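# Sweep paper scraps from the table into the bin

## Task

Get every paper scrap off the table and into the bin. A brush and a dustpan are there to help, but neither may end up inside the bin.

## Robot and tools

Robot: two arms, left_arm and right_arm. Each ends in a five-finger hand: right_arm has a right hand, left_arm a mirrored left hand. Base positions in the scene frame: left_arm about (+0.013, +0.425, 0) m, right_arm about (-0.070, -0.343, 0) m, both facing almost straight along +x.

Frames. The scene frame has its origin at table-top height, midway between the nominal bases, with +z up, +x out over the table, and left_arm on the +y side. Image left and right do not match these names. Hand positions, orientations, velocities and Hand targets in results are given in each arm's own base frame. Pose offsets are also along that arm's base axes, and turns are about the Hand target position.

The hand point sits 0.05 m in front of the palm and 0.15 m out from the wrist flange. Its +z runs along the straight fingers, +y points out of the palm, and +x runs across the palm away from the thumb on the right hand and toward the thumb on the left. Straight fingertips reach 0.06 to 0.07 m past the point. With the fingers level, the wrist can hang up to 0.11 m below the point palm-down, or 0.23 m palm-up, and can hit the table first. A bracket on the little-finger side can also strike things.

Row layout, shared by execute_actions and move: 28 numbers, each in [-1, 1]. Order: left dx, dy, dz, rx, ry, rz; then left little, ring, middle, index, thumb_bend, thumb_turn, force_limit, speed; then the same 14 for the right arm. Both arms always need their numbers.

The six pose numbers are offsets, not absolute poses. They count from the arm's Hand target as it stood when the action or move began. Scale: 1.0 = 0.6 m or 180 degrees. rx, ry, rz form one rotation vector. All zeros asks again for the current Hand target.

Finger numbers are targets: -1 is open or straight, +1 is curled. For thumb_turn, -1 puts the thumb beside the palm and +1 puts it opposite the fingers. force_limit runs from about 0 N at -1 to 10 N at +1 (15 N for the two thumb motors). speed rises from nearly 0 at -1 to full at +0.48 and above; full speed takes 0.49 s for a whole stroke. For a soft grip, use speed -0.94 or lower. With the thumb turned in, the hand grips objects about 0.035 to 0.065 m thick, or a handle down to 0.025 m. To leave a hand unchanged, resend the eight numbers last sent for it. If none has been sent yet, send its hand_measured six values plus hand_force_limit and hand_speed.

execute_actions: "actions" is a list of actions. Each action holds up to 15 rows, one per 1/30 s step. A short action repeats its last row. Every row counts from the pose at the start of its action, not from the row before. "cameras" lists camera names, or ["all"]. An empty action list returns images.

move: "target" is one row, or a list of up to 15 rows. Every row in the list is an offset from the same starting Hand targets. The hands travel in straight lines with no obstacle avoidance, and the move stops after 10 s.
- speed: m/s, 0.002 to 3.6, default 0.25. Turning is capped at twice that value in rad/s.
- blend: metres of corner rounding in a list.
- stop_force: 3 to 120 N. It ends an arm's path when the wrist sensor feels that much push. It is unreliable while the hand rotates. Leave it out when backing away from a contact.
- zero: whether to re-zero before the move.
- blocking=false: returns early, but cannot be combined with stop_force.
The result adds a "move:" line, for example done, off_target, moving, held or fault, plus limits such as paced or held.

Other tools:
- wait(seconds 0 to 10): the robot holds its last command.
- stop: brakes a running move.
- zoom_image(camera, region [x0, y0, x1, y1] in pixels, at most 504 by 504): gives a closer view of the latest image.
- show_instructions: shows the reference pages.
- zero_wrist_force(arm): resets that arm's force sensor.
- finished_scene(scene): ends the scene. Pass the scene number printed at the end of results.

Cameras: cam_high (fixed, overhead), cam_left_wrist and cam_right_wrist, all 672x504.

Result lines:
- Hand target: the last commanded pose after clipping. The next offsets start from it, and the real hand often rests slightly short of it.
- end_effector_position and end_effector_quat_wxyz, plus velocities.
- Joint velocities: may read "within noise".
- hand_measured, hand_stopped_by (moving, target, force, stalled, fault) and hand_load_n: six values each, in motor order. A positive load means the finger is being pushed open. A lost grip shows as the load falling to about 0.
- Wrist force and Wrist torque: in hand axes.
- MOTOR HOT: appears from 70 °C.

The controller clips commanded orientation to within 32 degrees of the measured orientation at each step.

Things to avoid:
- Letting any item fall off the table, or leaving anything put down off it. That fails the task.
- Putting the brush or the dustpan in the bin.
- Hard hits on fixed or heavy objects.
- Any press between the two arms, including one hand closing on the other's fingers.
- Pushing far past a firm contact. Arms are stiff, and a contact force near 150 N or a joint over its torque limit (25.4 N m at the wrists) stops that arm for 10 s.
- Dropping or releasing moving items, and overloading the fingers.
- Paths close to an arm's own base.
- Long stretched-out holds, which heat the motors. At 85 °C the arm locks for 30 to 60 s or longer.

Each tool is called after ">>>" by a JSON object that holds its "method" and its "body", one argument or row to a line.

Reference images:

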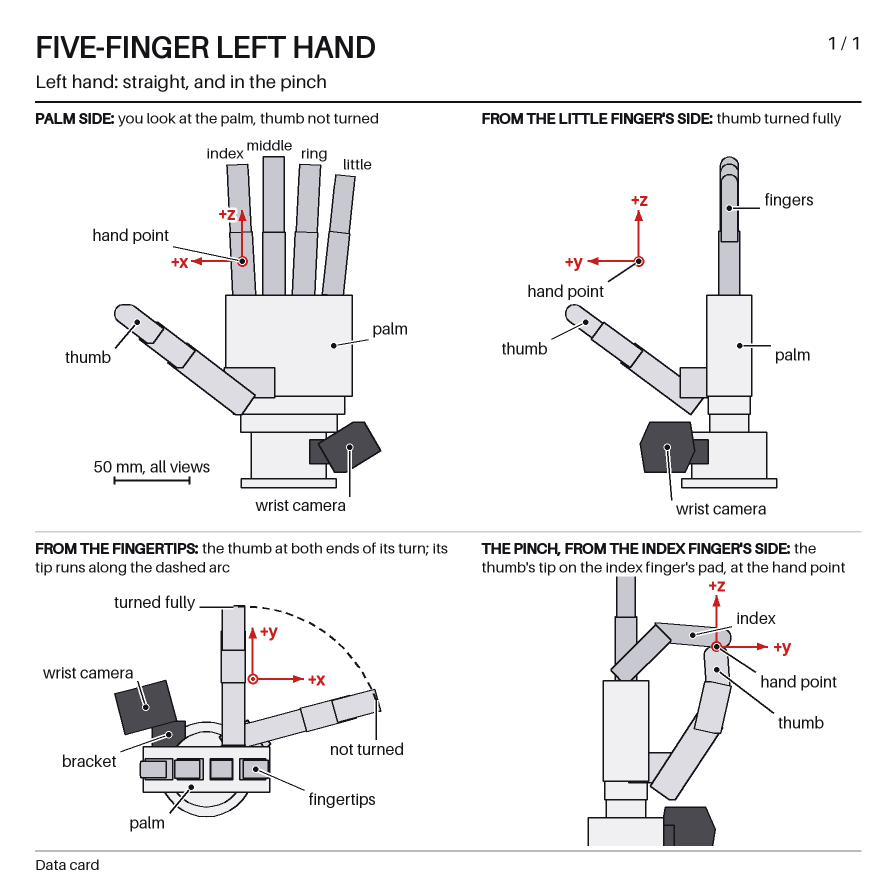

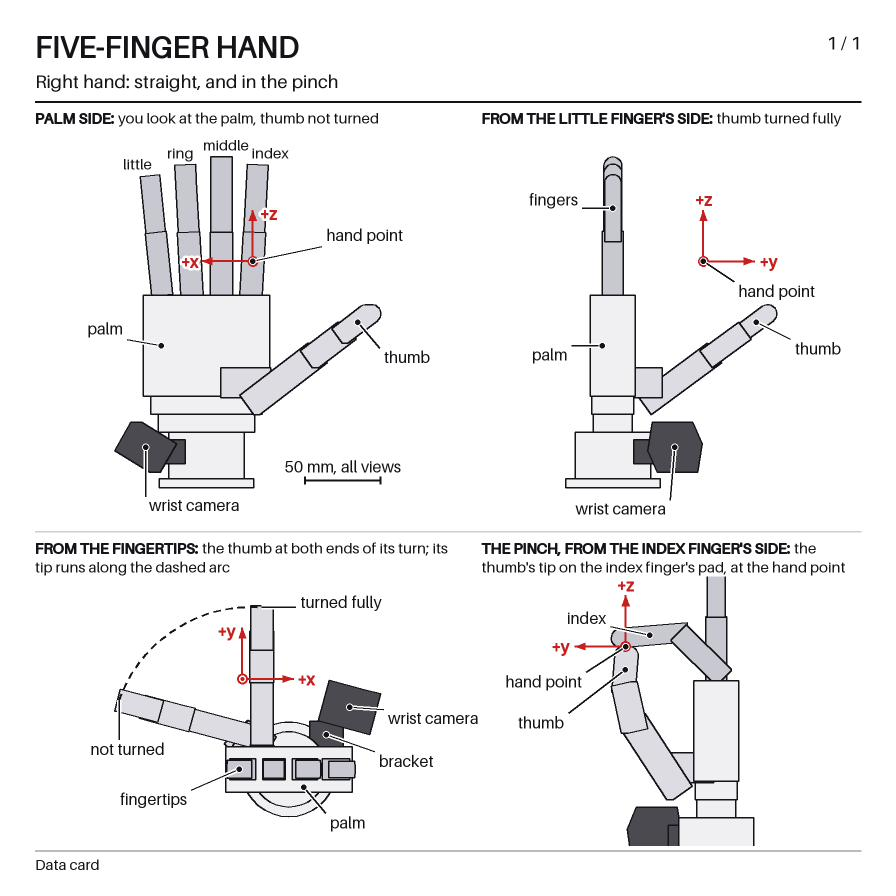

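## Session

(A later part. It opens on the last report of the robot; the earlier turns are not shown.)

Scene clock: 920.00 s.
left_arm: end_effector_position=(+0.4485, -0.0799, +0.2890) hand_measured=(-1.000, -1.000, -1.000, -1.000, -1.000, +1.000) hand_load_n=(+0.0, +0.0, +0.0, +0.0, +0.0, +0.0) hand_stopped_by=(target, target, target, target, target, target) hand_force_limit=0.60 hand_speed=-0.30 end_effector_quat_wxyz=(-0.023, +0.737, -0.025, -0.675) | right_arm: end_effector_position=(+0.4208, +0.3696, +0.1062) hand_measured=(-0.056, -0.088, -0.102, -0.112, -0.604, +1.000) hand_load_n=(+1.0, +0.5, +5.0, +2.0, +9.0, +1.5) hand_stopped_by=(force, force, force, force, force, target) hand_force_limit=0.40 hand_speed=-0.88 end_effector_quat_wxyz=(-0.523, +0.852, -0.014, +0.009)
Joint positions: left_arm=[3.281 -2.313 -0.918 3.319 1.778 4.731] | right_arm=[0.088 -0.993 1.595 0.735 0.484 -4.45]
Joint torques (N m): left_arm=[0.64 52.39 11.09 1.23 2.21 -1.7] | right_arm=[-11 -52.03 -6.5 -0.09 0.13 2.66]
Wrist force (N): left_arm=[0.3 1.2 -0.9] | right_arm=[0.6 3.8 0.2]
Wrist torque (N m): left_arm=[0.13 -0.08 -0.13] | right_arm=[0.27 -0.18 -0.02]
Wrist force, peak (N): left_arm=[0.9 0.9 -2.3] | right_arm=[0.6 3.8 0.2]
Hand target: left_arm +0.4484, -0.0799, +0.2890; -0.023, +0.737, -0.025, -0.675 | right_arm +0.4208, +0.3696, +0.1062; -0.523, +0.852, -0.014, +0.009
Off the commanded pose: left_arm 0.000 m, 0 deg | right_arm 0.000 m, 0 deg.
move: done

>>> {"method": "move", "body": {
  "target": [0.086,-0.117,0.052,0,0,0.5556,-1,-1,-1,-1,-1,1,0.6,-0.3,0,0,0,0,0,0,0.3,0.3,0.3,0.3,0.35,1,0.4,-0.88],
  "speed": 0.35
}}

>>> {"method": "move", "body": {
  "target": [0.333,-0.117,-0.033,0,0,0.505,-1,-1,-1,-1,-1,-1,0.6,-0.3,0,0,0,0,0,0,0.3,0.3,0.3,0.3,0.35,1,0.4,-0.88],
  "speed": 0.35
}}

>>> {"method": "move", "body": {
  "target": [0,-0.183,-0.2,-0.492,0.0273,0.1301,-0.2,-0.2,-0.2,-0.2,-1,-1,0.6,-0.3,0,0,0,0,0,0,0.3,0.3,0.3,0.3,0.35,1,0.4,-0.88],
  "speed": 0.35,
  "cameras": ["all"]
}}

Scene clock: 970.73 s.
left_arm: end_effector_position=(+0.5000, -0.1501, +0.3202) hand_measured=(-1.000, -1.000, -1.000, -1.000, -1.000, +1.000) hand_load_n=(+0.0, +0.0, +0.0, +0.0, +0.5, +0.0) hand_stopped_by=(target, target, target, target, target, target) hand_force_limit=0.60 hand_speed=-0.30 end_effector_quat_wxyz=(+0.503, +0.493, +0.548, -0.452) end_effector_velocity=(+0.000, +0.000, +0.000) end_effector_angular_velocity=(+0.000, +0.003, +0.002) | right_arm: end_effector_position=(+0.4208, +0.3696, +0.1062) hand_measured=(-0.056, -0.088, -0.102, -0.112, -0.604, +1.000) hand_load_n=(+1.0, +0.5, +5.5, +2.0, +8.5, +1.5) hand_stopped_by=(force, force, force, force, force, target) hand_force_limit=0.40 hand_speed=-0.88 end_effector_quat_wxyz=(-0.523, +0.852, -0.014, +0.009)
Joint positions: left_arm=[3.673 -1.588 -1.857 3.652 0.434 4.524] | right_arm=[0.088 -0.993 1.595 0.735 0.484 -4.45]
Joint velocities: left_arm=[0 0.002 -0.002 0.001 -0.001 -0.005] | right_arm=[within noise]
Joint torques (N m): left_arm=[-10.87 27.58 13.73 2.23 -2.79 -1.63] | right_arm=[-11.05 -52.58 -6.71 0.16 0.13 2.49]
Wrist force (N): left_arm=[1.4 1.6 -1.5] | right_arm=[0.9 3.3 -0.3]
Wrist torque (N m): left_arm=[0.26 -0.21 -0.07] | right_arm=[0.23 -0.21 -0.02]
Wrist force, peak (N): left_arm=[0.6 1.3 -2.4] | right_arm=[1.0 3.7 -0.1]
Hand target: left_arm +0.5000, -0.1501, +0.3202; +0.503, +0.493, +0.548, -0.452 | right_arm +0.4208, +0.3696, +0.1062; -0.523, +0.852, -0.014, +0.009
Off the commanded pose: left_arm 0.000 m, 0 deg | right_arm 0.000 m, 0 deg.
move: done

Scene clock: 973.90 s.
left_arm: end_effector_position=(+0.6998, -0.2203, +0.3004) hand_measured=(-1.000, -1.000, -1.000, -1.000, -1.000, -1.000) hand_load_n=(+0.0, +0.0, +0.0, -0.5, +0.0, +0.0) hand_stopped_by=(target, target, target, target, target, target) hand_force_limit=0.60 hand_speed=-0.30 end_effector_quat_wxyz=(+0.675, -0.045, +0.736, +0.041) | right_arm: end_effector_position=(+0.4208, +0.3696, +0.1062) hand_measured=(-0.056, -0.088, -0.102, -0.112, -0.604, +1.000) hand_load_n=(+1.0, +0.5, +5.0, +2.0, +8.5, +1.5) hand_stopped_by=(force, force, force, force, force, target) hand_force_limit=0.40 hand_speed=-0.88 end_effector_quat_wxyz=(-0.523, +0.852, -0.014, +0.009)
Joint positions: left_arm=[2.793 -1.984 -1.415 3.302 -2.039 4.668] | right_arm=[0.088 -0.993 1.595 0.735 0.484 -4.45]
Joint torques (N m): left_arm=[-12.04 27.76 31.2 -1.18 -2.33 -1.75] | right_arm=[-10.4 -52.52 -5.85 0.15 -0.07 2.71]
Wrist force (N): left_arm=[1.0 0.9 -1.2] | right_arm=[0.8 3.2 -0.3]
Wrist torque (N m): left_arm=[0.17 -0.19 0.01] | right_arm=[0.22 -0.21 -0.03]
Wrist force, peak (N): left_arm=[1.1 1.8 -1.8] | right_arm=[0.8 3.7 -0.2]
Hand target: left_arm +0.6998, -0.2203, +0.3004; +0.675, -0.045, +0.736, +0.041 | right_arm +0.4208, +0.3696, +0.1062; -0.523, +0.852, -0.014, +0.009
Off the commanded pose: left_arm 0.000 m, 0 deg | right_arm 0.000 m, 0 deg.
move: done

Scene clock: 976.97 s.
left_arm: end_effector_position=(+0.6998, -0.3301, +0.1804) hand_measured=(-0.200, -0.200, -0.200, -0.200, -1.000, -1.000) hand_load_n=(+0.0, +0.0, +0.0, +0.0, +0.0, -0.5) hand_stopped_by=(target, target, target, target, target, target) hand_force_limit=0.60 hand_speed=-0.30 end_effector_quat_wxyz=(-0.403, +0.632, -0.559, +0.356) | right_arm: end_effector_position=(+0.4208, +0.3696, +0.1062) hand_measured=(-0.056, -0.088, -0.102, -0.112, -0.604, +1.000) hand_load_n=(+1.0, +0.5, +5.0, +2.0, +8.5, +1.0) hand_stopped_by=(force, force, force, force, force, target) hand_force_limit=0.40 hand_speed=-0.88 end_effector_quat_wxyz=(-0.523, +0.852, -0.014, +0.009)
Joint positions: left_arm=[2.789 -2.173 -1.184 2.874 -1.999 2.928] | right_arm=[0.088 -0.993 1.595 0.735 0.484 -4.45]
Joint torques (N m): left_arm=[10.43 34.02 12.56 -2.28 2.06 -1.78] | right_arm=[-10.78 -52.39 -5.88 0.2 0.21 2.5]
Wrist force (N): left_arm=[-0.8 1.9 0.5] | right_arm=[0.7 3.2 -0.2]
Wrist torque (N m): left_arm=[0.25 0.16 -0.12] | right_arm=[0.22 -0.19 -0.03]
Wrist force, peak (N): left_arm=[-0.8 2.5 0.3] | right_arm=[0.9 3.8 -0.5]
Hand target: left_arm +0.6998, -0.3301, +0.1804; -0.403, +0.632, -0.558, +0.356 | right_arm +0.4208, +0.3696, +0.1062; -0.523, +0.852, -0.014, +0.009
Off the commanded pose: left_arm 0.000 m, 0 deg | right_arm 0.000 m, 0 deg.
move: done
camera_calibration:
cam_left_wrist: T_world_to_cam=[[0.473208, -0.169512, 0.864488, -0.540215], [-0.445703, -0.892521, 0.0689622, 0.00514211], [0.759883, -0.417938, -0.4979, -0.466867], [0, 0, 0, 1]] pos_world=[0.612691, -0.282105, 0.234202]
cam_right_wrist: T_world_to_cam=[[0.242914, -0.398887, -0.884241, 0.140146], [-0.826768, -0.561925, 0.0263629, 0.549494], [-0.507393, 0.724658, -0.466287, 0.108294], [0, 0, 0, 1]] pos_world=[0.475208, 0.286201, 0.159932]

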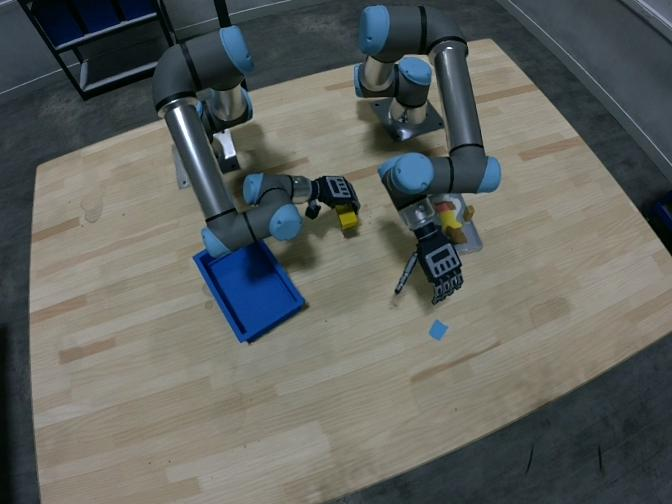

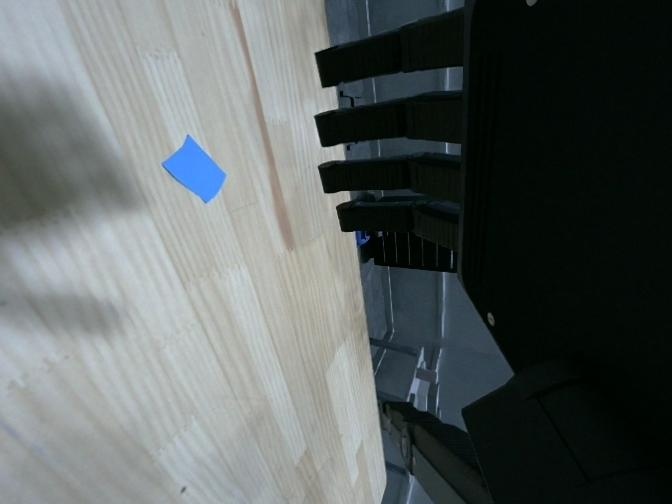

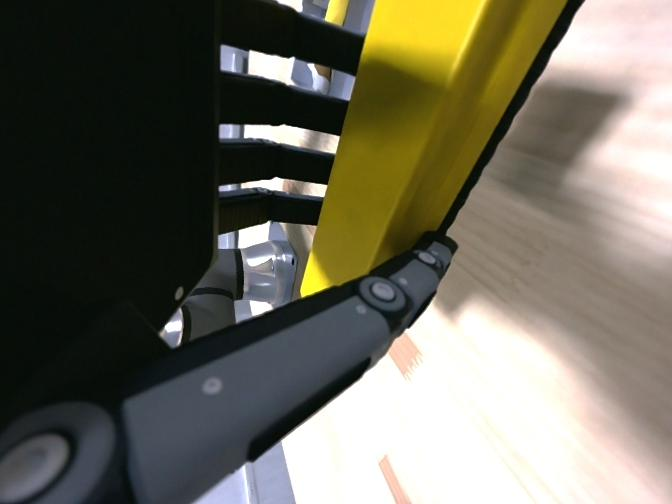

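>>> {"method": "move", "body": {
  "target": [
    [0.1437,-0.0015,0,0,0,0,-0.2,-0.2,-0.2,-0.2,-1,-1,0.6,-0.3,0,0,0,0,0,0,0.3,0.3,0.3,0.3,0.35,1,0.4,-0.88],
    [0.1437,-0.0015,-0.255,0,0,0,-0.2,-0.2,-0.2,-0.2,-1,-1,0.6,-0.3,0,0,0,0,0,0,0.3,0.3,0.3,0.3,0.35,1,0.4,-0.88]
  ],
  "speed": [0.15,0.1],
  "stop_force": 10
}}

>>> {"method": "move", "body": {
  "target": [0,0,-0.05,0,0,0,-0.2,-0.2,-0.2,-0.2,-1,-1,0.6,-0.3,0,0,0,0,0,0,0.3,0.3,0.3,0.3,0.35,1,0.4,-0.88],
  "speed": 0.01,
  "stop_force": 3,
  "cameras": ["all"]
}}

>>> {"method": "zoom_image", "body": {
  "camera": "cam_high",
  "region": [370, 230, 520, 380]
}}

Scene clock: 1005.03 s.
left_arm: end_effector_position=(+0.7861, -0.3310, +0.0274) hand_measured=(-0.200, -0.200, -0.200, -0.200, -1.000, -1.000) hand_load_n=(+0.0, +0.0, +0.0, +0.0, +0.0, +0.0) hand_stopped_by=(target, target, target, target, target, target) hand_force_limit=0.60 hand_speed=-0.30 end_effector_quat_wxyz=(-0.403, +0.632, -0.558, +0.356) | right_arm: end_effector_position=(+0.4208, +0.3696, +0.1062) hand_measured=(-0.056, -0.088, -0.102, -0.112, -0.604, +1.000) hand_load_n=(+1.0, +0.5, +5.5, +2.0, +9.0, +1.0) hand_stopped_by=(force, force, force, force, force, target) hand_force_limit=0.40 hand_speed=-0.88 end_effector_quat_wxyz=(-0.523, +0.852, -0.014, +0.009)
Joint positions: left_arm=[2.833 -2.481 -1.045 3.052 -1.96 2.95] | right_arm=[0.088 -0.993 1.595 0.735 0.484 -4.45]
Joint torques (N m): left_arm=[11.17 41.36 11.66 2.68 2.04 1.93] | right_arm=[-10.07 -52.01 -6.56 0.19 0.08 2.27]
Wrist force (N): left_arm=[-1.1 2.2 0.2] | right_arm=[0.8 3.4 -0.3]
Wrist torque (N m): left_arm=[0.32 0.18 -0.22] | right_arm=[0.26 -0.20 -0.02]
Wrist force, peak (N): left_arm=[-1.0 2.8 0.5] | right_arm=[0.9 3.8 -0.3]
Hand target: left_arm +0.7861, -0.3310, +0.0274; -0.403, +0.632, -0.558, +0.356 | right_arm +0.4208, +0.3696, +0.1062; -0.523, +0.852, -0.014, +0.009
Off the commanded pose: left_arm 0.000 m, 0 deg | right_arm 0.000 m, 0 deg.
move: done

Scene clock: 1007.03 s.
left_arm: end_effector_position=(+0.7861, -0.3310, +0.0205) hand_measured=(-0.200, -0.200, -0.200, -0.200, -1.000, -1.000) hand_load_n=(+0.0, +0.0, -0.5, +0.0, +0.0, +0.0) hand_stopped_by=(target, target, target, target, target, target) hand_force_limit=0.60 hand_speed=-0.30 end_effector_quat_wxyz=(-0.403, +0.632, -0.558, +0.356) | right_arm: end_effector_position=(+0.4208, +0.3696, +0.1062) hand_measured=(-0.056, -0.088, -0.102, -0.112, -0.604, +1.000) hand_load_n=(+1.0, +0.5, +5.5, +2.0, +9.0, +1.0) hand_stopped_by=(force, force, force, force, force, target) hand_force_limit=0.40 hand_speed=-0.88 end_effector_quat_wxyz=(-0.523, +0.852, -0.014, +0.009)
Joint positions: left_arm=[2.833 -2.488 -1.051 3.065 -1.96 2.95] | right_arm=[0.088 -0.993 1.595 0.735 0.484 -4.45]
Joint torques (N m): left_arm=[11.22 55.8 27.78 -2.49 1.92 1.54] | right_arm=[-9.14 -52.15 -7.24 0.2 0.1 2.44]
Wrist force (N): left_arm=[-1.1 -1.8 -2.2] | right_arm=[0.8 3.4 0.0]
Wrist torque (N m): left_arm=[0.29 0.07 -0.10] | right_arm=[0.24 -0.21 -0.02]
Wrist force, peak (N): left_arm=[-2.1 -7.6 -6.0] | right_arm=[1.0 3.6 0.1]
Hand target: left_arm +0.7861, -0.3310, +0.0205; -0.403, +0.632, -0.558, +0.356 (not the last commanded pose) | right_arm +0.4208, +0.3696, +0.1062; -0.523, +0.852, -0.014, +0.009
Off the commanded pose: left_arm 0.023 m, 0 deg | right_arm 0.000 m, 0 deg.
move: contact (left_arm)
camera_calibration:
cam_left_wrist: T_world_to_cam=[[0.473233, -0.169176, 0.86454, -0.442852], [-0.445601, -0.892549, 0.0692568, 0.0536834], [0.759928, -0.418014, -0.497769, -0.612422], [0, 0, 0, 1]] pos_world=[0.698891, -0.283006, 0.074301]
cam_right_wrist: T_world_to_cam=[[0.242914, -0.398887, -0.884241, 0.140146], [-0.826768, -0.561925, 0.0263629, 0.549494], [-0.507393, 0.724658, -0.466287, 0.108294], [0, 0, 0, 1]] pos_world=[0.475208, 0.286201, 0.159932]

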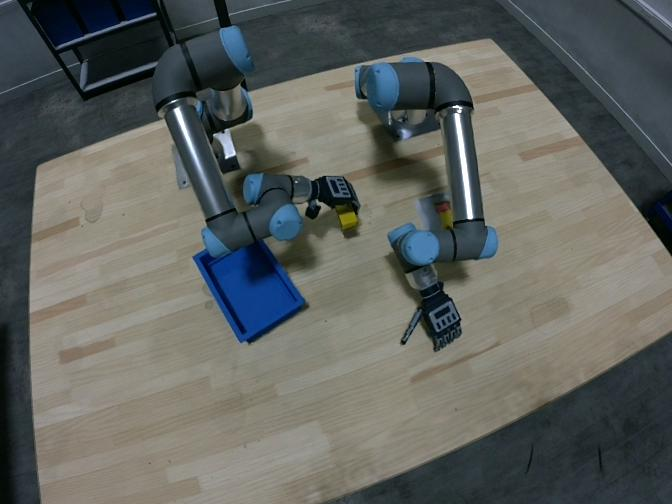

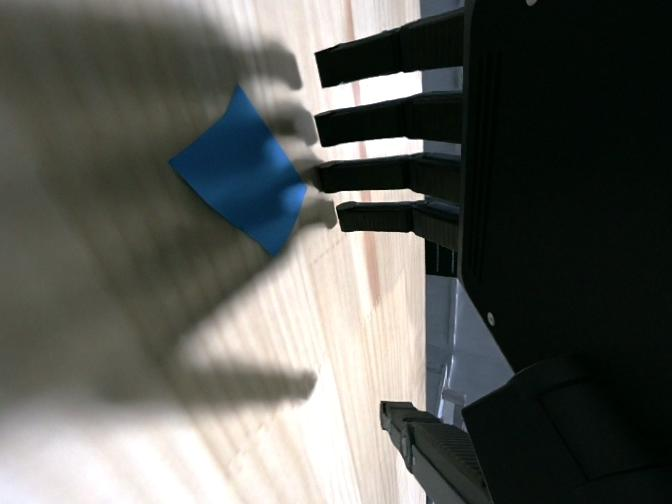

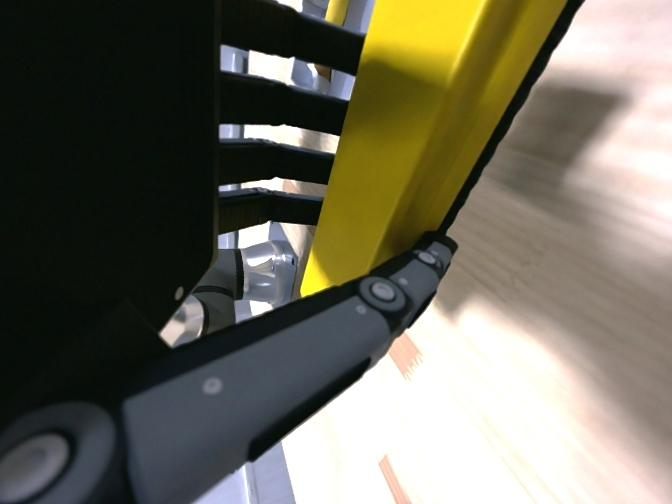

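Scaled by 3.360.

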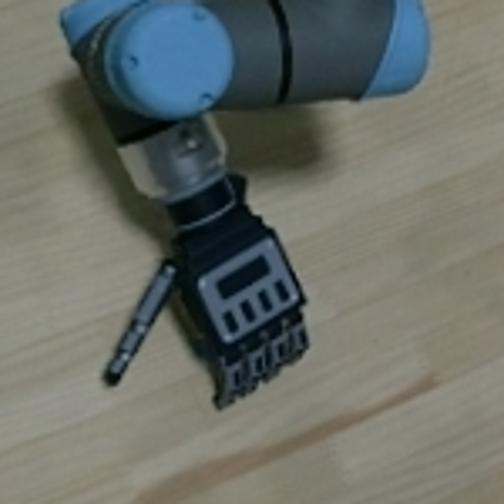

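>>> {"method": "move", "body": {
  "target": [-0.425,-0.075,-0.0015,0,0,0,-0.2,-0.2,-0.2,-0.2,-1,-1,0.6,-0.3,0,0,0,0,0,0,0.3,0.3,0.3,0.3,0.35,1,0.4,-0.88],
  "speed": 0.06,
  "stop_force": 15,
  "cameras": ["all"]
}}

>>> {"method": "zoom_image", "body": {
  "camera": "cam_high",
  "region": [290, 180, 500, 330]
}}

Scene clock: 1029.80 s.
left_arm: end_effector_position=(+0.6474, -0.3555, +0.0199) hand_measured=(-0.200, -0.200, -0.200, -0.200, -1.000, -1.000) hand_load_n=(+0.0, +0.0, -6.5, +0.0, +0.0, +0.0) hand_stopped_by=(target, target, target, target, target, target) hand_force_limit=0.60 hand_speed=-0.30 end_effector_quat_wxyz=(-0.403, +0.632, -0.559, +0.356) | right_arm: end_effector_position=(+0.4208, +0.3696, +0.1062) hand_measured=(-0.056, -0.088, -0.102, -0.112, -0.604, +1.000) hand_load_n=(+1.0, +0.5, +5.5, +2.0, +9.0, +1.5) hand_stopped_by=(force, force, force, force, force, target) hand_force_limit=0.40 hand_speed=-0.88 end_effector_quat_wxyz=(-0.523, +0.852, -0.014, +0.009)
Joint positions: left_arm=[2.712 -2.268 -1.472 3.238 -2.067 2.887] | right_arm=[0.088 -0.993 1.595 0.735 0.484 -4.45]
Joint torques (N m): left_arm=[13.23 29.75 26.01 -1.95 1.77 2.07] | right_arm=[-9.68 -51.69 -6.27 0.29 0.03 2.36]
Wrist force (N): left_arm=[-0.1 -2.1 -7.4] | right_arm=[0.9 3.4 0.0]
Wrist torque (N m): left_arm=[0.22 0.04 -0.16] | right_arm=[0.23 -0.22 -0.02]
Wrist force, peak (N): left_arm=[-0.4 -2.3 -7.6] | right_arm=[1.0 3.8 0.1]
Hand target: left_arm +0.6474, -0.3555, +0.0199; -0.403, +0.632, -0.559, +0.356 (not the last commanded pose) | right_arm +0.4208, +0.3696, +0.1062; -0.523, +0.852, -0.014, +0.009
Off the commanded pose: left_arm 0.118 m, 0 deg | right_arm 0.000 m, 0 deg.
move: held (left_arm; a check stopped the path); limits=held
pose unreachable (left arm): on one or more control steps of this call, first in action 0 (counted from 0), this arm could not follow its commanded pose, so it was not sent that pose on those steps. It may still have moved: this result reports where it is.
cause: moving toward the commanded pose would bring a part of the arm too close to another arm (a part of this arm just beyond joint 5 (wrist 2) and a part of the right arm just beyond its joint 6 (wrist 3), at the place that arm is still heading or pushing toward).
camera_calibration:
cam_left_wrist: T_world_to_cam=[[0.47364, -0.16925, 0.864303, -0.381074], [-0.445519, -0.892582, 0.0693577, -0.0300108], [0.759722, -0.417914, -0.498166, -0.517384], [0, 0, 0, 1]] pos_world=[0.560189, -0.307506, 0.0737014]
cam_right_wrist: T_world_to_cam=[[0.242914, -0.398887, -0.884241, 0.140146], [-0.826768, -0.561925, 0.0263629, 0.549494], [-0.507393, 0.724658, -0.466287, 0.108294], [0, 0, 0, 1]] pos_world=[0.475208, 0.286201, 0.159932]

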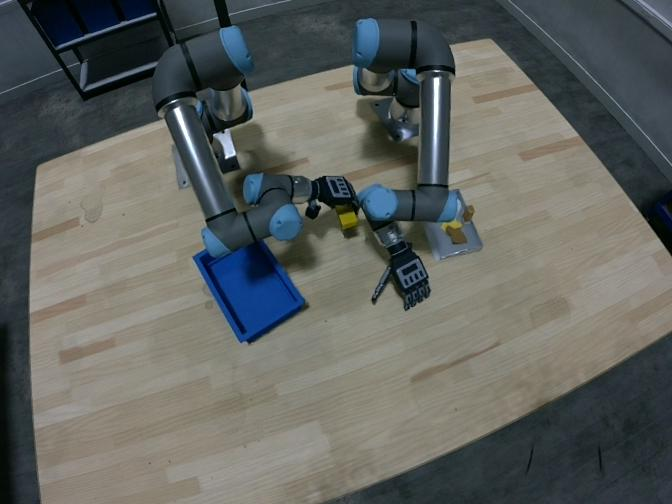

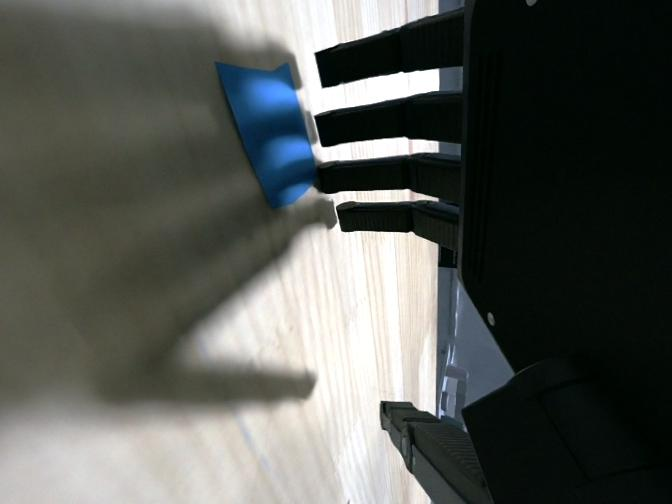

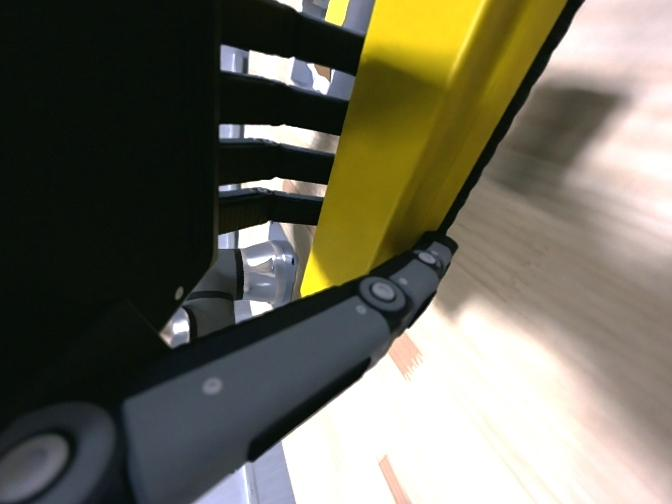

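Scaled by 2.400.

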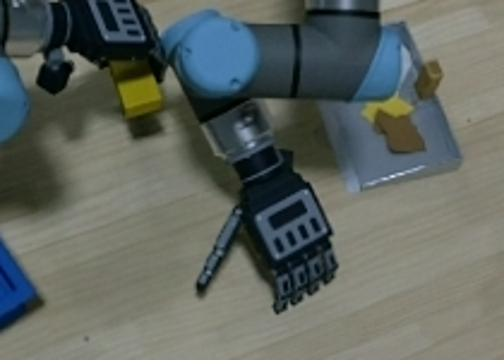

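>>> {"method": "move", "body": {
  "target": [
    [0,0,0,0,0,0,-0.2,-0.2,-0.2,-0.2,-1,-1,0.6,-0.3,-0.05,-0.1,0.25,0,0,0,0.3,0.3,0.3,0.3,0.35,1,0.4,-0.88],
    [0,0,0,0,0,0,-0.2,-0.2,-0.2,-0.2,-1,-1,0.6,-0.3,-0.05,-0.5,0.35,0,0,0,0.3,0.3,0.3,0.3,0.35,1,0.4,-0.88]
  ],
  "speed": 0.2,
  "blend": [0.03,0]
}}

>>> {"method": "move", "body": {
  "target": [-0.19,-0.032,-0.0008,0,0,0,-0.2,-0.2,-0.2,-0.2,-1,-1,0.6,-0.3,0,0,0,0,0,0,0.3,0.3,0.3,0.3,0.35,1,0.4,-0.88],
  "speed": 0.06,
  "stop_force": 18,
  "cameras": ["all"]
}}

Scene clock: 1052.23 s.
left_arm: end_effector_position=(+0.6474, -0.3555, +0.0199) hand_measured=(-0.200, -0.200, -0.200, -0.200, -1.000, -1.000) hand_load_n=(+0.0, +0.0, -6.5, +0.0, +0.0, -0.5) hand_stopped_by=(target, target, target, target, target, target) hand_force_limit=0.60 hand_speed=-0.30 end_effector_quat_wxyz=(-0.403, +0.632, -0.559, +0.356) | right_arm: end_effector_position=(+0.3908, +0.0697, +0.3162) hand_measured=(-0.056, -0.088, -0.102, -0.112, -0.604, +1.000) hand_load_n=(+1.0, +0.0, +5.5, +2.0, +9.0, +1.5) hand_stopped_by=(force, force, force, force, force, target) hand_force_limit=0.40 hand_speed=-0.88 end_effector_quat_wxyz=(-0.523, +0.852, -0.014, +0.009)
Joint positions: left_arm=[2.712 -2.268 -1.472 3.238 -2.067 2.887] | right_arm=[-0.609 -1.278 1.696 1.973 0.726 -5.675]
Joint torques (N m): left_arm=[13.32 29.46 25.57 -2.2 1.62 1.88] | right_arm=[-10.27 -18.58 -22.69 5.08 0.87 -2.77]
Wrist force (N): left_arm=[-0.3 -2.4 -7.5] | right_arm=[0.4 3.8 -0.2]
Wrist torque (N m): left_arm=[0.19 0.08 -0.17] | right_arm=[0.27 -0.10 0.18]
Wrist force, peak (N): left_arm=[-0.2 -2.4 -7.8] | right_arm=[1.0 4.4 0.6]
Hand target: left_arm +0.6474, -0.3555, +0.0199; -0.403, +0.632, -0.559, +0.356 | right_arm +0.3908, +0.0696, +0.3162; -0.523, +0.852, -0.014, +0.009
Off the commanded pose: left_arm 0.000 m, 0 deg | right_arm 0.000 m, 0 deg.
move: done

Scene clock: 1055.27 s.
left_arm: end_effector_position=(+0.5334, -0.3747, +0.0194) hand_measured=(-0.200, -0.200, -0.200, -0.200, -1.000, -1.000) hand_load_n=(+0.0, +0.0, +6.0, +0.0, +0.0, +0.0) hand_stopped_by=(target, target, target, target, target, target) hand_force_limit=0.60 hand_speed=-0.30 end_effector_quat_wxyz=(-0.403, +0.632, -0.559, +0.356) | right_arm: end_effector_position=(+0.3908, +0.0696, +0.3162) hand_measured=(-0.056, -0.088, -0.102, -0.112, -0.604, +1.000) hand_load_n=(+1.0, +0.5, +5.5, +2.0, +9.0, +1.0) hand_stopped_by=(force, force, force, force, force, target) hand_force_limit=0.40 hand_speed=-0.88 end_effector_quat_wxyz=(-0.523, +0.852, -0.014, +0.009)
Joint positions: left_arm=[2.573 -2.143 -1.706 3.304 -2.188 2.805] | right_arm=[-0.61 -1.278 1.696 1.973 0.726 -5.675]
Joint torques (N m): left_arm=[-12.03 42.33 4.89 1.2 -2.53 -1.82] | right_arm=[-10.29 -17.97 -22.79 5.1 0.8 -2.57]
Wrist force (N): left_arm=[-1.2 -3.7 1.1] | right_arm=[0.5 3.9 -0.3]
Wrist torque (N m): left_arm=[0.28 0.22 -0.02] | right_arm=[0.28 -0.10 0.19]
Wrist force, peak (N): left_arm=[0.6 -4.6 -7.3] | right_arm=[0.5 4.1 -0.2]
Hand target: left_arm +0.5334, -0.3747, +0.0194; -0.403, +0.632, -0.559, +0.356 | right_arm +0.3908, +0.0696, +0.3162; -0.523, +0.852, -0.014, +0.009
Off the commanded pose: left_arm 0.000 m, 0 deg | right_arm 0.000 m, 0 deg.
move: done
camera_calibration:
cam_left_wrist: T_world_to_cam=[[0.47364, -0.16925, 0.864303, -0.329896], [-0.445519, -0.892582, 0.0693577, -0.0979029], [0.759722, -0.417914, -0.498166, -0.439049], [0, 0, 0, 1]] pos_world=[0.446189, -0.326706, 0.0732014]
cam_right_wrist: T_world_to_cam=[[0.242914, -0.398887, -0.884241, 0.213457], [-0.826768, -0.561925, 0.0263629, 0.350577], [-0.507393, 0.724658, -0.466287, 0.408389], [0, 0, 0, 1]] pos_world=[0.445208, -0.0137987, 0.369932]

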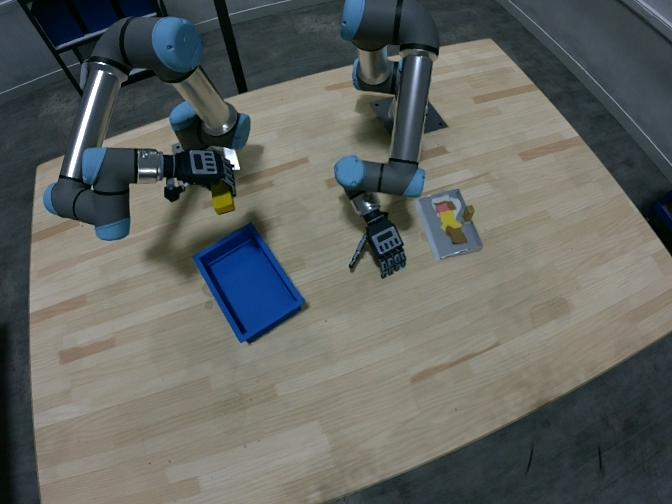

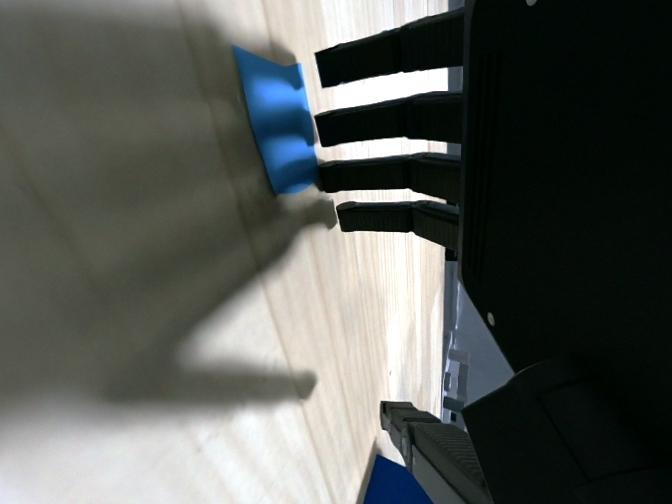

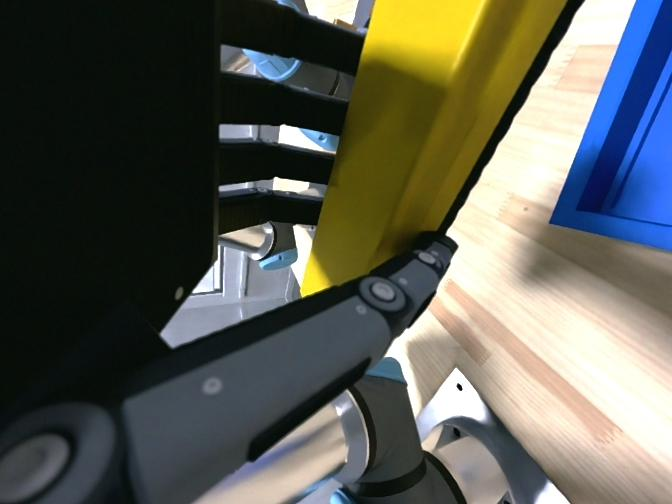

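>>> {"method": "move", "body": {
  "target": [
    [0,0,0.2,0,0,0,-0.2,-0.2,-0.2,-0.2,-1,-1,0.6,-0.3,0,0,0,0,0,0,0.3,0.3,0.3,0.3,0.35,1,0.4,-0.88],
    [0.1,0.2,0.4,0.492,-0.0273,-0.1301,-1,-1,-1,-1,-1,-1,0.6,-0.3,0,0,0,0,0,0,0.3,0.3,0.3,0.3,0.35,1,0.4,-0.88]
  ],
  "speed": 0.3
}}

>>> {"method": "move", "body": {
  "target": [-0.12,0.16,0.08,0,0,-0.505,-1,-1,-1,-1,-1,1,0.6,-0.3,0,0,0,0,0,0,0.3,0.3,0.3,0.3,0.35,1,0.4,-0.88],
  "speed": 0.35
}}

>>> {"method": "move", "body": {
  "target": [-0.05,0.12,-0.13,0,0,-0.5556,-1,-1,-1,-1,-1,1,0.6,-0.3,0,0,0,0,0,0,0.3,0.3,0.3,0.3,0.35,1,0.4,-0.88],
  "speed": 0.35,
  "cameras": ["cam_high","cam_left_wrist"]
}}

Scene clock: 1092.50 s.
left_arm: end_effector_position=(+0.5934, -0.2547, +0.2594) hand_measured=(-1.000, -1.000, -1.000, -1.000, -1.000, -1.000) hand_load_n=(+0.0, +0.0, +0.0, +0.0, +0.0, +0.0) hand_stopped_by=(target, target, target, target, target, target) hand_force_limit=0.60 hand_speed=-0.30 end_effector_quat_wxyz=(+0.675, -0.045, +0.736, +0.041) | right_arm: end_effector_position=(+0.3908, +0.0696, +0.3162) hand_measured=(-0.056, -0.088, -0.102, -0.112, -0.604, +1.000) hand_load_n=(+1.0, +0.5, +5.5, +2.0, +8.5, +1.5) hand_stopped_by=(force, force, force, force, force, target) hand_force_limit=0.40 hand_speed=-0.88 end_effector_quat_wxyz=(-0.523, +0.852, -0.014, +0.009)
Joint positions: left_arm=[2.645 -1.877 -1.676 3.447 -2.187 4.651] | right_arm=[-0.61 -1.278 1.696 1.973 0.726 -5.675]
Joint torques (N m): left_arm=[11.53 39.32 13.65 3.34 1.74 1.94] | right_arm=[-9.86 -18.15 -22.41 5.08 0.66 -2.62]
Wrist force (N): left_arm=[0.8 0.9 -1.8] | right_arm=[0.6 4.0 0.0]
Wrist torque (N m): left_arm=[0.21 -0.13 -0.10] | right_arm=[0.28 -0.13 0.19]
Wrist force, peak (N): left_arm=[-1.3 -4.6 1.0] | right_arm=[0.6 4.2 -0.1]
Hand target: left_arm +0.5934, -0.2547, +0.2594; +0.675, -0.045, +0.736, +0.041 | right_arm +0.3908, +0.0696, +0.3162; -0.523, +0.852, -0.014, +0.009
Off the commanded pose: left_arm 0.000 m, 0 deg | right_arm 0.000 m, 0 deg.
move: done

Scene clock: 1096.00 s.
left_arm: end_effector_position=(+0.5214, -0.1587, +0.3074) hand_measured=(-1.000, -1.000, -1.000, -1.000, -1.000, +1.000) hand_load_n=(+0.0, +0.0, +0.0, +0.0, +0.0, +0.0) hand_stopped_by=(target, target, target, target, target, target) hand_force_limit=0.60 hand_speed=-0.30 end_effector_quat_wxyz=(+0.503, +0.493, +0.548, -0.452) | right_arm: end_effector_position=(+0.3908, +0.0696, +0.3162) hand_measured=(-0.056, -0.088, -0.102, -0.112, -0.604, +1.000) hand_load_n=(+1.0, +0.5, +5.5, +2.0, +8.5, +1.5) hand_stopped_by=(force, force, force, force, force, target) hand_force_limit=0.40 hand_speed=-0.88 end_effector_quat_wxyz=(-0.523, +0.852, -0.014, +0.009)
Joint positions: left_arm=[3.63 -1.64 -1.839 3.707 0.391 4.501] | right_arm=[-0.61 -1.278 1.696 1.973 0.726 -5.675]
Joint torques (N m): left_arm=[-12.09 29.64 12 2.67 2.03 -1.59] | right_arm=[-9.77 -19.16 -22.02 4.97 0.78 -2.67]
Wrist force (N): left_arm=[1.1 1.3 -1.2] | right_arm=[0.6 3.6 -0.2]
Wrist torque (N m): left_arm=[0.17 -0.17 -0.06] | right_arm=[0.25 -0.13 0.19]
Wrist force, peak (N): left_arm=[0.5 1.4 -2.3] | right_arm=[0.7 4.1 -0.2]
Hand target: left_arm +0.5214, -0.1587, +0.3074; +0.503, +0.493, +0.548, -0.452 | right_arm +0.3908, +0.0696, +0.3162; -0.523, +0.852, -0.014, +0.009
Off the commanded pose: left_arm 0.000 m, 0 deg | right_arm 0.000 m, 0 deg.
move: done

Scene clock: 1099.23 s.
left_arm: end_effector_position=(+0.4914, -0.0867, +0.2294) hand_measured=(-1.000, -1.000, -1.000, -1.000, -1.000, +1.000) hand_load_n=(+0.0, +0.0, +0.0, +0.0, +0.0, +0.5) hand_stopped_by=(target, target, target, target, target, target) hand_force_limit=0.60 hand_speed=-0.30 end_effector_quat_wxyz=(-0.023, +0.737, -0.025, -0.675) | right_arm: end_effector_position=(+0.3908, +0.0696, +0.3162) hand_measured=(-0.056, -0.088, -0.102, -0.112, -0.604, +1.000) hand_load_n=(+1.0, +0.5, +5.5, +2.0, +9.0, +1.5) hand_stopped_by=(force, force, force, force, force, target) hand_force_limit=0.40 hand_speed=-0.88 end_effector_quat_wxyz=(-0.523, +0.852, -0.014, +0.009)
Joint positions: left_arm=[3.264 -2.469 -0.79 3.348 1.76 4.729] | right_arm=[-0.61 -1.278 1.696 1.973 0.726 -5.675]
Joint torques (N m): left_arm=[-12.51 41.51 24.32 1.2 2.57 2.02] | right_arm=[-10.14 -19.21 -22.3 5.01 0.57 -2.61]
Wrist force (N): left_arm=[0.8 1.1 -1.3] | right_arm=[0.4 3.7 -0.2]
Wrist torque (N m): left_arm=[0.14 -0.19 -0.15] | right_arm=[0.26 -0.10 0.19]
Wrist force, peak (N): left_arm=[1.0 1.5 -1.9] | right_arm=[0.6 4.1 -0.2]
Hand target: left_arm +0.4914, -0.0867, +0.2294; -0.023, +0.737, -0.025, -0.675 | right_arm +0.3908, +0.0696, +0.3162; -0.523, +0.852, -0.014, +0.009
Off the commanded pose: left_arm 0.000 m, 0 deg | right_arm 0.000 m, 0 deg.
move: done
camera_calibration:
cam_left_wrist: T_world_to_cam=[[0.0438589, 0.972478, -0.22883, 0.118123], [0.58667, -0.210468, -0.781999, -0.126871], [-0.808638, -0.0999498, -0.579754, 0.634841], [0, 0, 0, 1]] pos_world=[0.582607, -0.0781222, 0.295869]
Images, in order (width x height): cam_high 672x504, cam_left_wrist 672x504.

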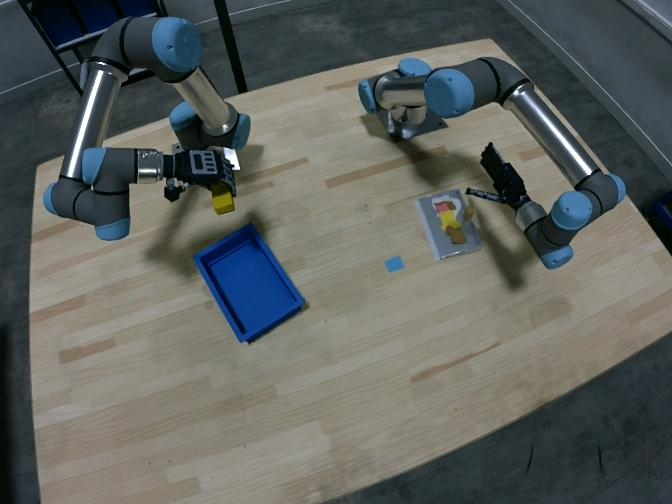

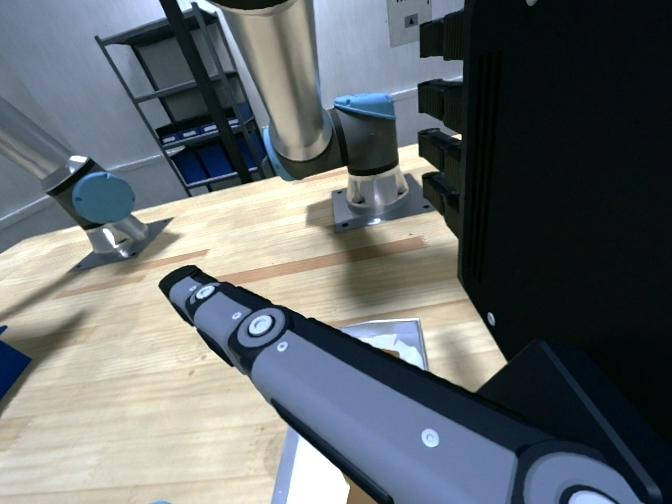

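>>> {"method": "move", "body": {
  "target": [-0.0507,0.0245,-0.15,0,0,0,-1,-1,-1,-1,-1,1,0.6,-0.3,0,0,0,0,0,0,0.3,0.3,0.3,0.3,0.35,1,0.4,-0.88],
  "speed": 0.15,
  "cameras": ["cam_high","cam_left_wrist"]
}}

>>> {"method": "zoom_image", "body": {
  "camera": "cam_high",
  "region": [370, 150, 570, 300]
}}

Scene clock: 1110.97 s.
left_arm: end_effector_position=(+0.4610, -0.0720, +0.1395) hand_measured=(-1.000, -1.000, -1.000, -1.000, -1.000, +1.000) hand_load_n=(+0.0, +0.0, +0.0, +0.0, +0.0, +0.5) hand_stopped_by=(target, target, target, target, target, target) hand_force_limit=0.60 hand_speed=-0.30 end_effector_quat_wxyz=(-0.023, +0.737, -0.025, -0.675) | right_arm: end_effector_position=(+0.3908, +0.0696, +0.3162) hand_measured=(-0.056, -0.088, -0.102, -0.112, -0.604, +1.000) hand_load_n=(+1.0, +0.5, +5.5, +2.0, +9.0, +1.0) hand_stopped_by=(force, force, force, force, force, target) hand_force_limit=0.40 hand_speed=-0.88 end_effector_quat_wxyz=(-0.523, +0.852, -0.014, +0.009)
Joint positions: left_arm=[3.29 -2.444 -1.075 3.607 1.786 4.732] | right_arm=[-0.61 -1.278 1.696 1.973 0.726 -5.675]
Joint torques (N m): left_arm=[10.81 56.84 11.65 1.22 2.62 2.17] | right_arm=[-10.64 -18.73 -22.74 4.86 0.92 -2.57]
Wrist force (N): left_arm=[0.5 1.4 -1.6] | right_arm=[0.6 3.8 -0.2]
Wrist torque (N m): left_arm=[0.20 -0.12 -0.20] | right_arm=[0.26 -0.13 0.20]
Wrist force, peak (N): left_arm=[1.1 1.4 -1.7] | right_arm=[0.8 4.1 0.0]
Hand target: left_arm +0.4609, -0.0720, +0.1394; -0.023, +0.737, -0.025, -0.675 | right_arm +0.3908, +0.0696, +0.3162; -0.523, +0.852, -0.014, +0.009
Off the commanded pose: left_arm 0.000 m, 0 deg | right_arm 0.000 m, 0 deg.
move: done
camera_calibration:
cam_left_wrist: T_world_to_cam=[[0.0442701, 0.972472, -0.228776, 0.0844248], [0.586479, -0.210685, -0.782083, -0.176234], [-0.808754, -0.0995494, -0.579661, 0.559609], [0, 0, 0, 1]] pos_world=[0.552206, -0.0635218, 0.205869]
Images, in order (width x height): cam_high 672x504, cam_left_wrist 672x504.

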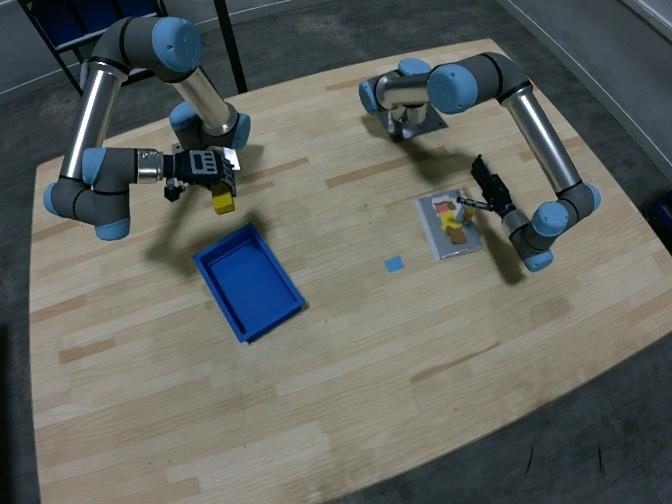

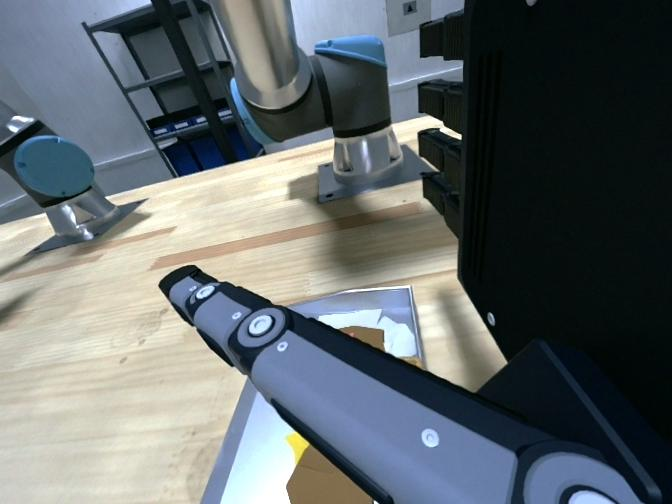

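Scaled by 2.520.

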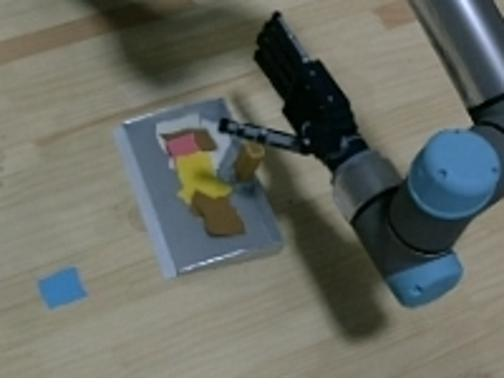

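>>> {"method": "move", "body": {
  "target": [0,0,-0.1405,0,0,0,-1,-1,-1,-1,-1,1,0.6,-0.3,0,0,0,0,0,0,0.3,0.3,0.3,0.3,0.35,1,0.4,-0.88],
  "speed": 0.05,
  "stop_force": 6,
  "cameras": ["cam_left_wrist"]
}}

Scene clock: 1129.17 s.
left_arm: end_effector_position=(+0.4609, -0.0720, +0.0551) hand_measured=(-1.000, -1.000, -1.000, -1.000, -1.000, +1.000) hand_load_n=(-0.5, +0.0, +0.0, +0.0, +0.0, +0.0) hand_stopped_by=(target, target, target, target, target, target) hand_force_limit=0.60 hand_speed=-0.30 end_effector_quat_wxyz=(-0.023, +0.737, -0.025, -0.675) | right_arm: end_effector_position=(+0.3908, +0.0696, +0.3162) hand_measured=(-0.056, -0.088, -0.102, -0.112, -0.604, +1.000) hand_load_n=(+1.0, +0.5, +5.5, +2.0, +8.5, +1.5) hand_stopped_by=(force, force, force, force, force, target) hand_force_limit=0.40 hand_speed=-0.88 end_effector_quat_wxyz=(-0.523, +0.852, -0.014, +0.009)
Joint positions: left_arm=[3.29 -2.541 -1.124 3.754 1.786 4.732] | right_arm=[-0.61 -1.278 1.696 1.973 0.726 -5.675]
Joint torques (N m): left_arm=[10.77 41.04 7.93 1.11 1.56 -0.19] | right_arm=[-10.02 -19.15 -22.11 4.83 0.81 -2.63]
Wrist force (N): left_arm=[0.6 1.1 -1.4] | right_arm=[0.5 3.5 -0.3]
Wrist torque (N m): left_arm=[0.13 -0.16 -0.19] | right_arm=[0.23 -0.12 0.18]
Wrist force, peak (N): left_arm=[0.6 1.6 -1.7] | right_arm=[0.6 4.1 -0.1]
Hand target: left_arm +0.4609, -0.0720, +0.0551; -0.023, +0.737, -0.025, -0.675 | right_arm +0.3908, +0.0696, +0.3162; -0.523, +0.852, -0.014, +0.009
Off the commanded pose: left_arm 0.000 m, 0 deg | right_arm 0.000 m, 0 deg.
move: done
camera_calibration:
cam_left_wrist: T_world_to_cam=[[0.0442721, 0.972474, -0.228769, 0.0650214], [0.586527, -0.210674, -0.78205, -0.242192], [-0.808719, -0.0995561, -0.579709, 0.510601], [0, 0, 0, 1]] pos_world=[0.552106, -0.0634218, 0.121469]
Images, in order (width x height): cam_left_wrist 672x504.

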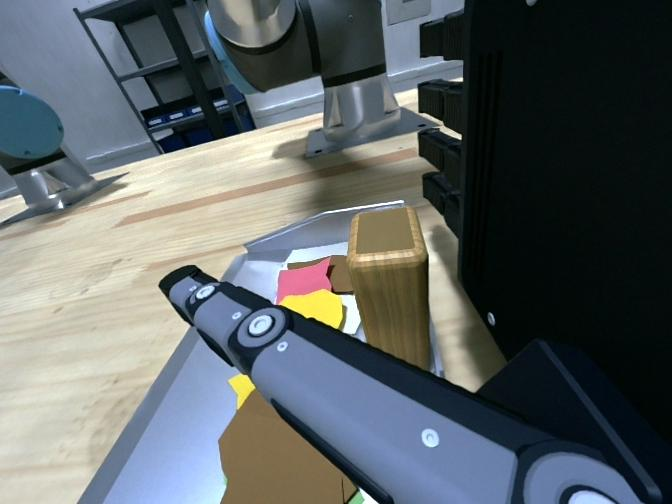

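>>> {"method": "move", "body": {
  "target": [-0.0152,-0.025,0,0,0,0,-1,-1,-1,-1,-1,1,0.6,-0.3,0,0,0,0,0,0,0.3,0.3,0.3,0.3,0.35,1,0.4,-0.88],
  "speed": 0.03,
  "stop_force": 5,
  "cameras": ["cam_left_wrist"]
}}

Scene clock: 1138.57 s.
left_arm: end_effector_position=(+0.4518, -0.0870, +0.0551) hand_measured=(-1.000, -1.000, -1.000, -1.000, -1.000, +1.000) hand_load_n=(+0.0, +0.0, +0.0, +0.0, +0.0, +0.0) hand_stopped_by=(target, target, target, target, target, target) hand_force_limit=0.60 hand_speed=-0.30 end_effector_quat_wxyz=(-0.023, +0.737, -0.025, -0.675) | right_arm: end_effector_position=(+0.3908, +0.0696, +0.3162) hand_measured=(-0.056, -0.088, -0.102, -0.112, -0.604, +1.000) hand_load_n=(+1.0, +0.5, +5.5, +2.0, +9.0, +1.5) hand_stopped_by=(force, force, force, force, force, target) hand_force_limit=0.40 hand_speed=-0.88 end_effector_quat_wxyz=(-0.523, +0.852, -0.014, +0.009)
Joint positions: left_arm=[3.27 -2.522 -1.162 3.773 1.767 4.73] | right_arm=[-0.61 -1.278 1.696 1.973 0.726 -5.675]
Joint torques (N m): left_arm=[-10.86 57.49 7.71 1.11 -2.75 -1.66] | right_arm=[-9.04 -18.86 -22.14 4.71 0.59 -2.62]
Wrist force (N): left_arm=[0.7 -0.6 -1.4] | right_arm=[0.6 3.7 -0.1]
Wrist torque (N m): left_arm=[0.02 -0.19 -0.07] | right_arm=[0.25 -0.13 0.19]
Wrist force, peak (N): left_arm=[1.2 -1.0 -1.8] | right_arm=[0.6 4.1 -0.2]
Hand target: left_arm +0.4518, -0.0870, +0.0551; -0.023, +0.737, -0.025, -0.675 | right_arm +0.3908, +0.0696, +0.3162; -0.523, +0.852, -0.014, +0.009
Off the commanded pose: left_arm 0.000 m, 0 deg | right_arm 0.000 m, 0 deg.
move: done
camera_calibration:
cam_left_wrist: T_world_to_cam=[[0.0442721, 0.972474, -0.228769, 0.0800114], [0.586527, -0.210674, -0.78205, -0.240014], [-0.808719, -0.0995561, -0.579709, 0.501748], [0, 0, 0, 1]] pos_world=[0.543006, -0.0784218, 0.121469]
Images, in order (width x height): cam_left_wrist 672x504.

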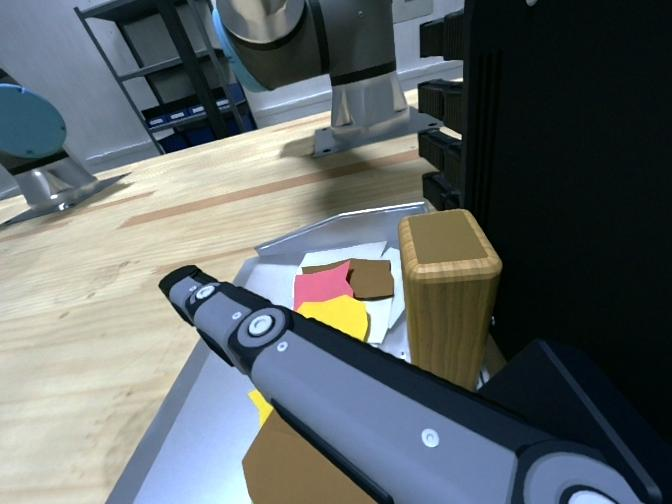

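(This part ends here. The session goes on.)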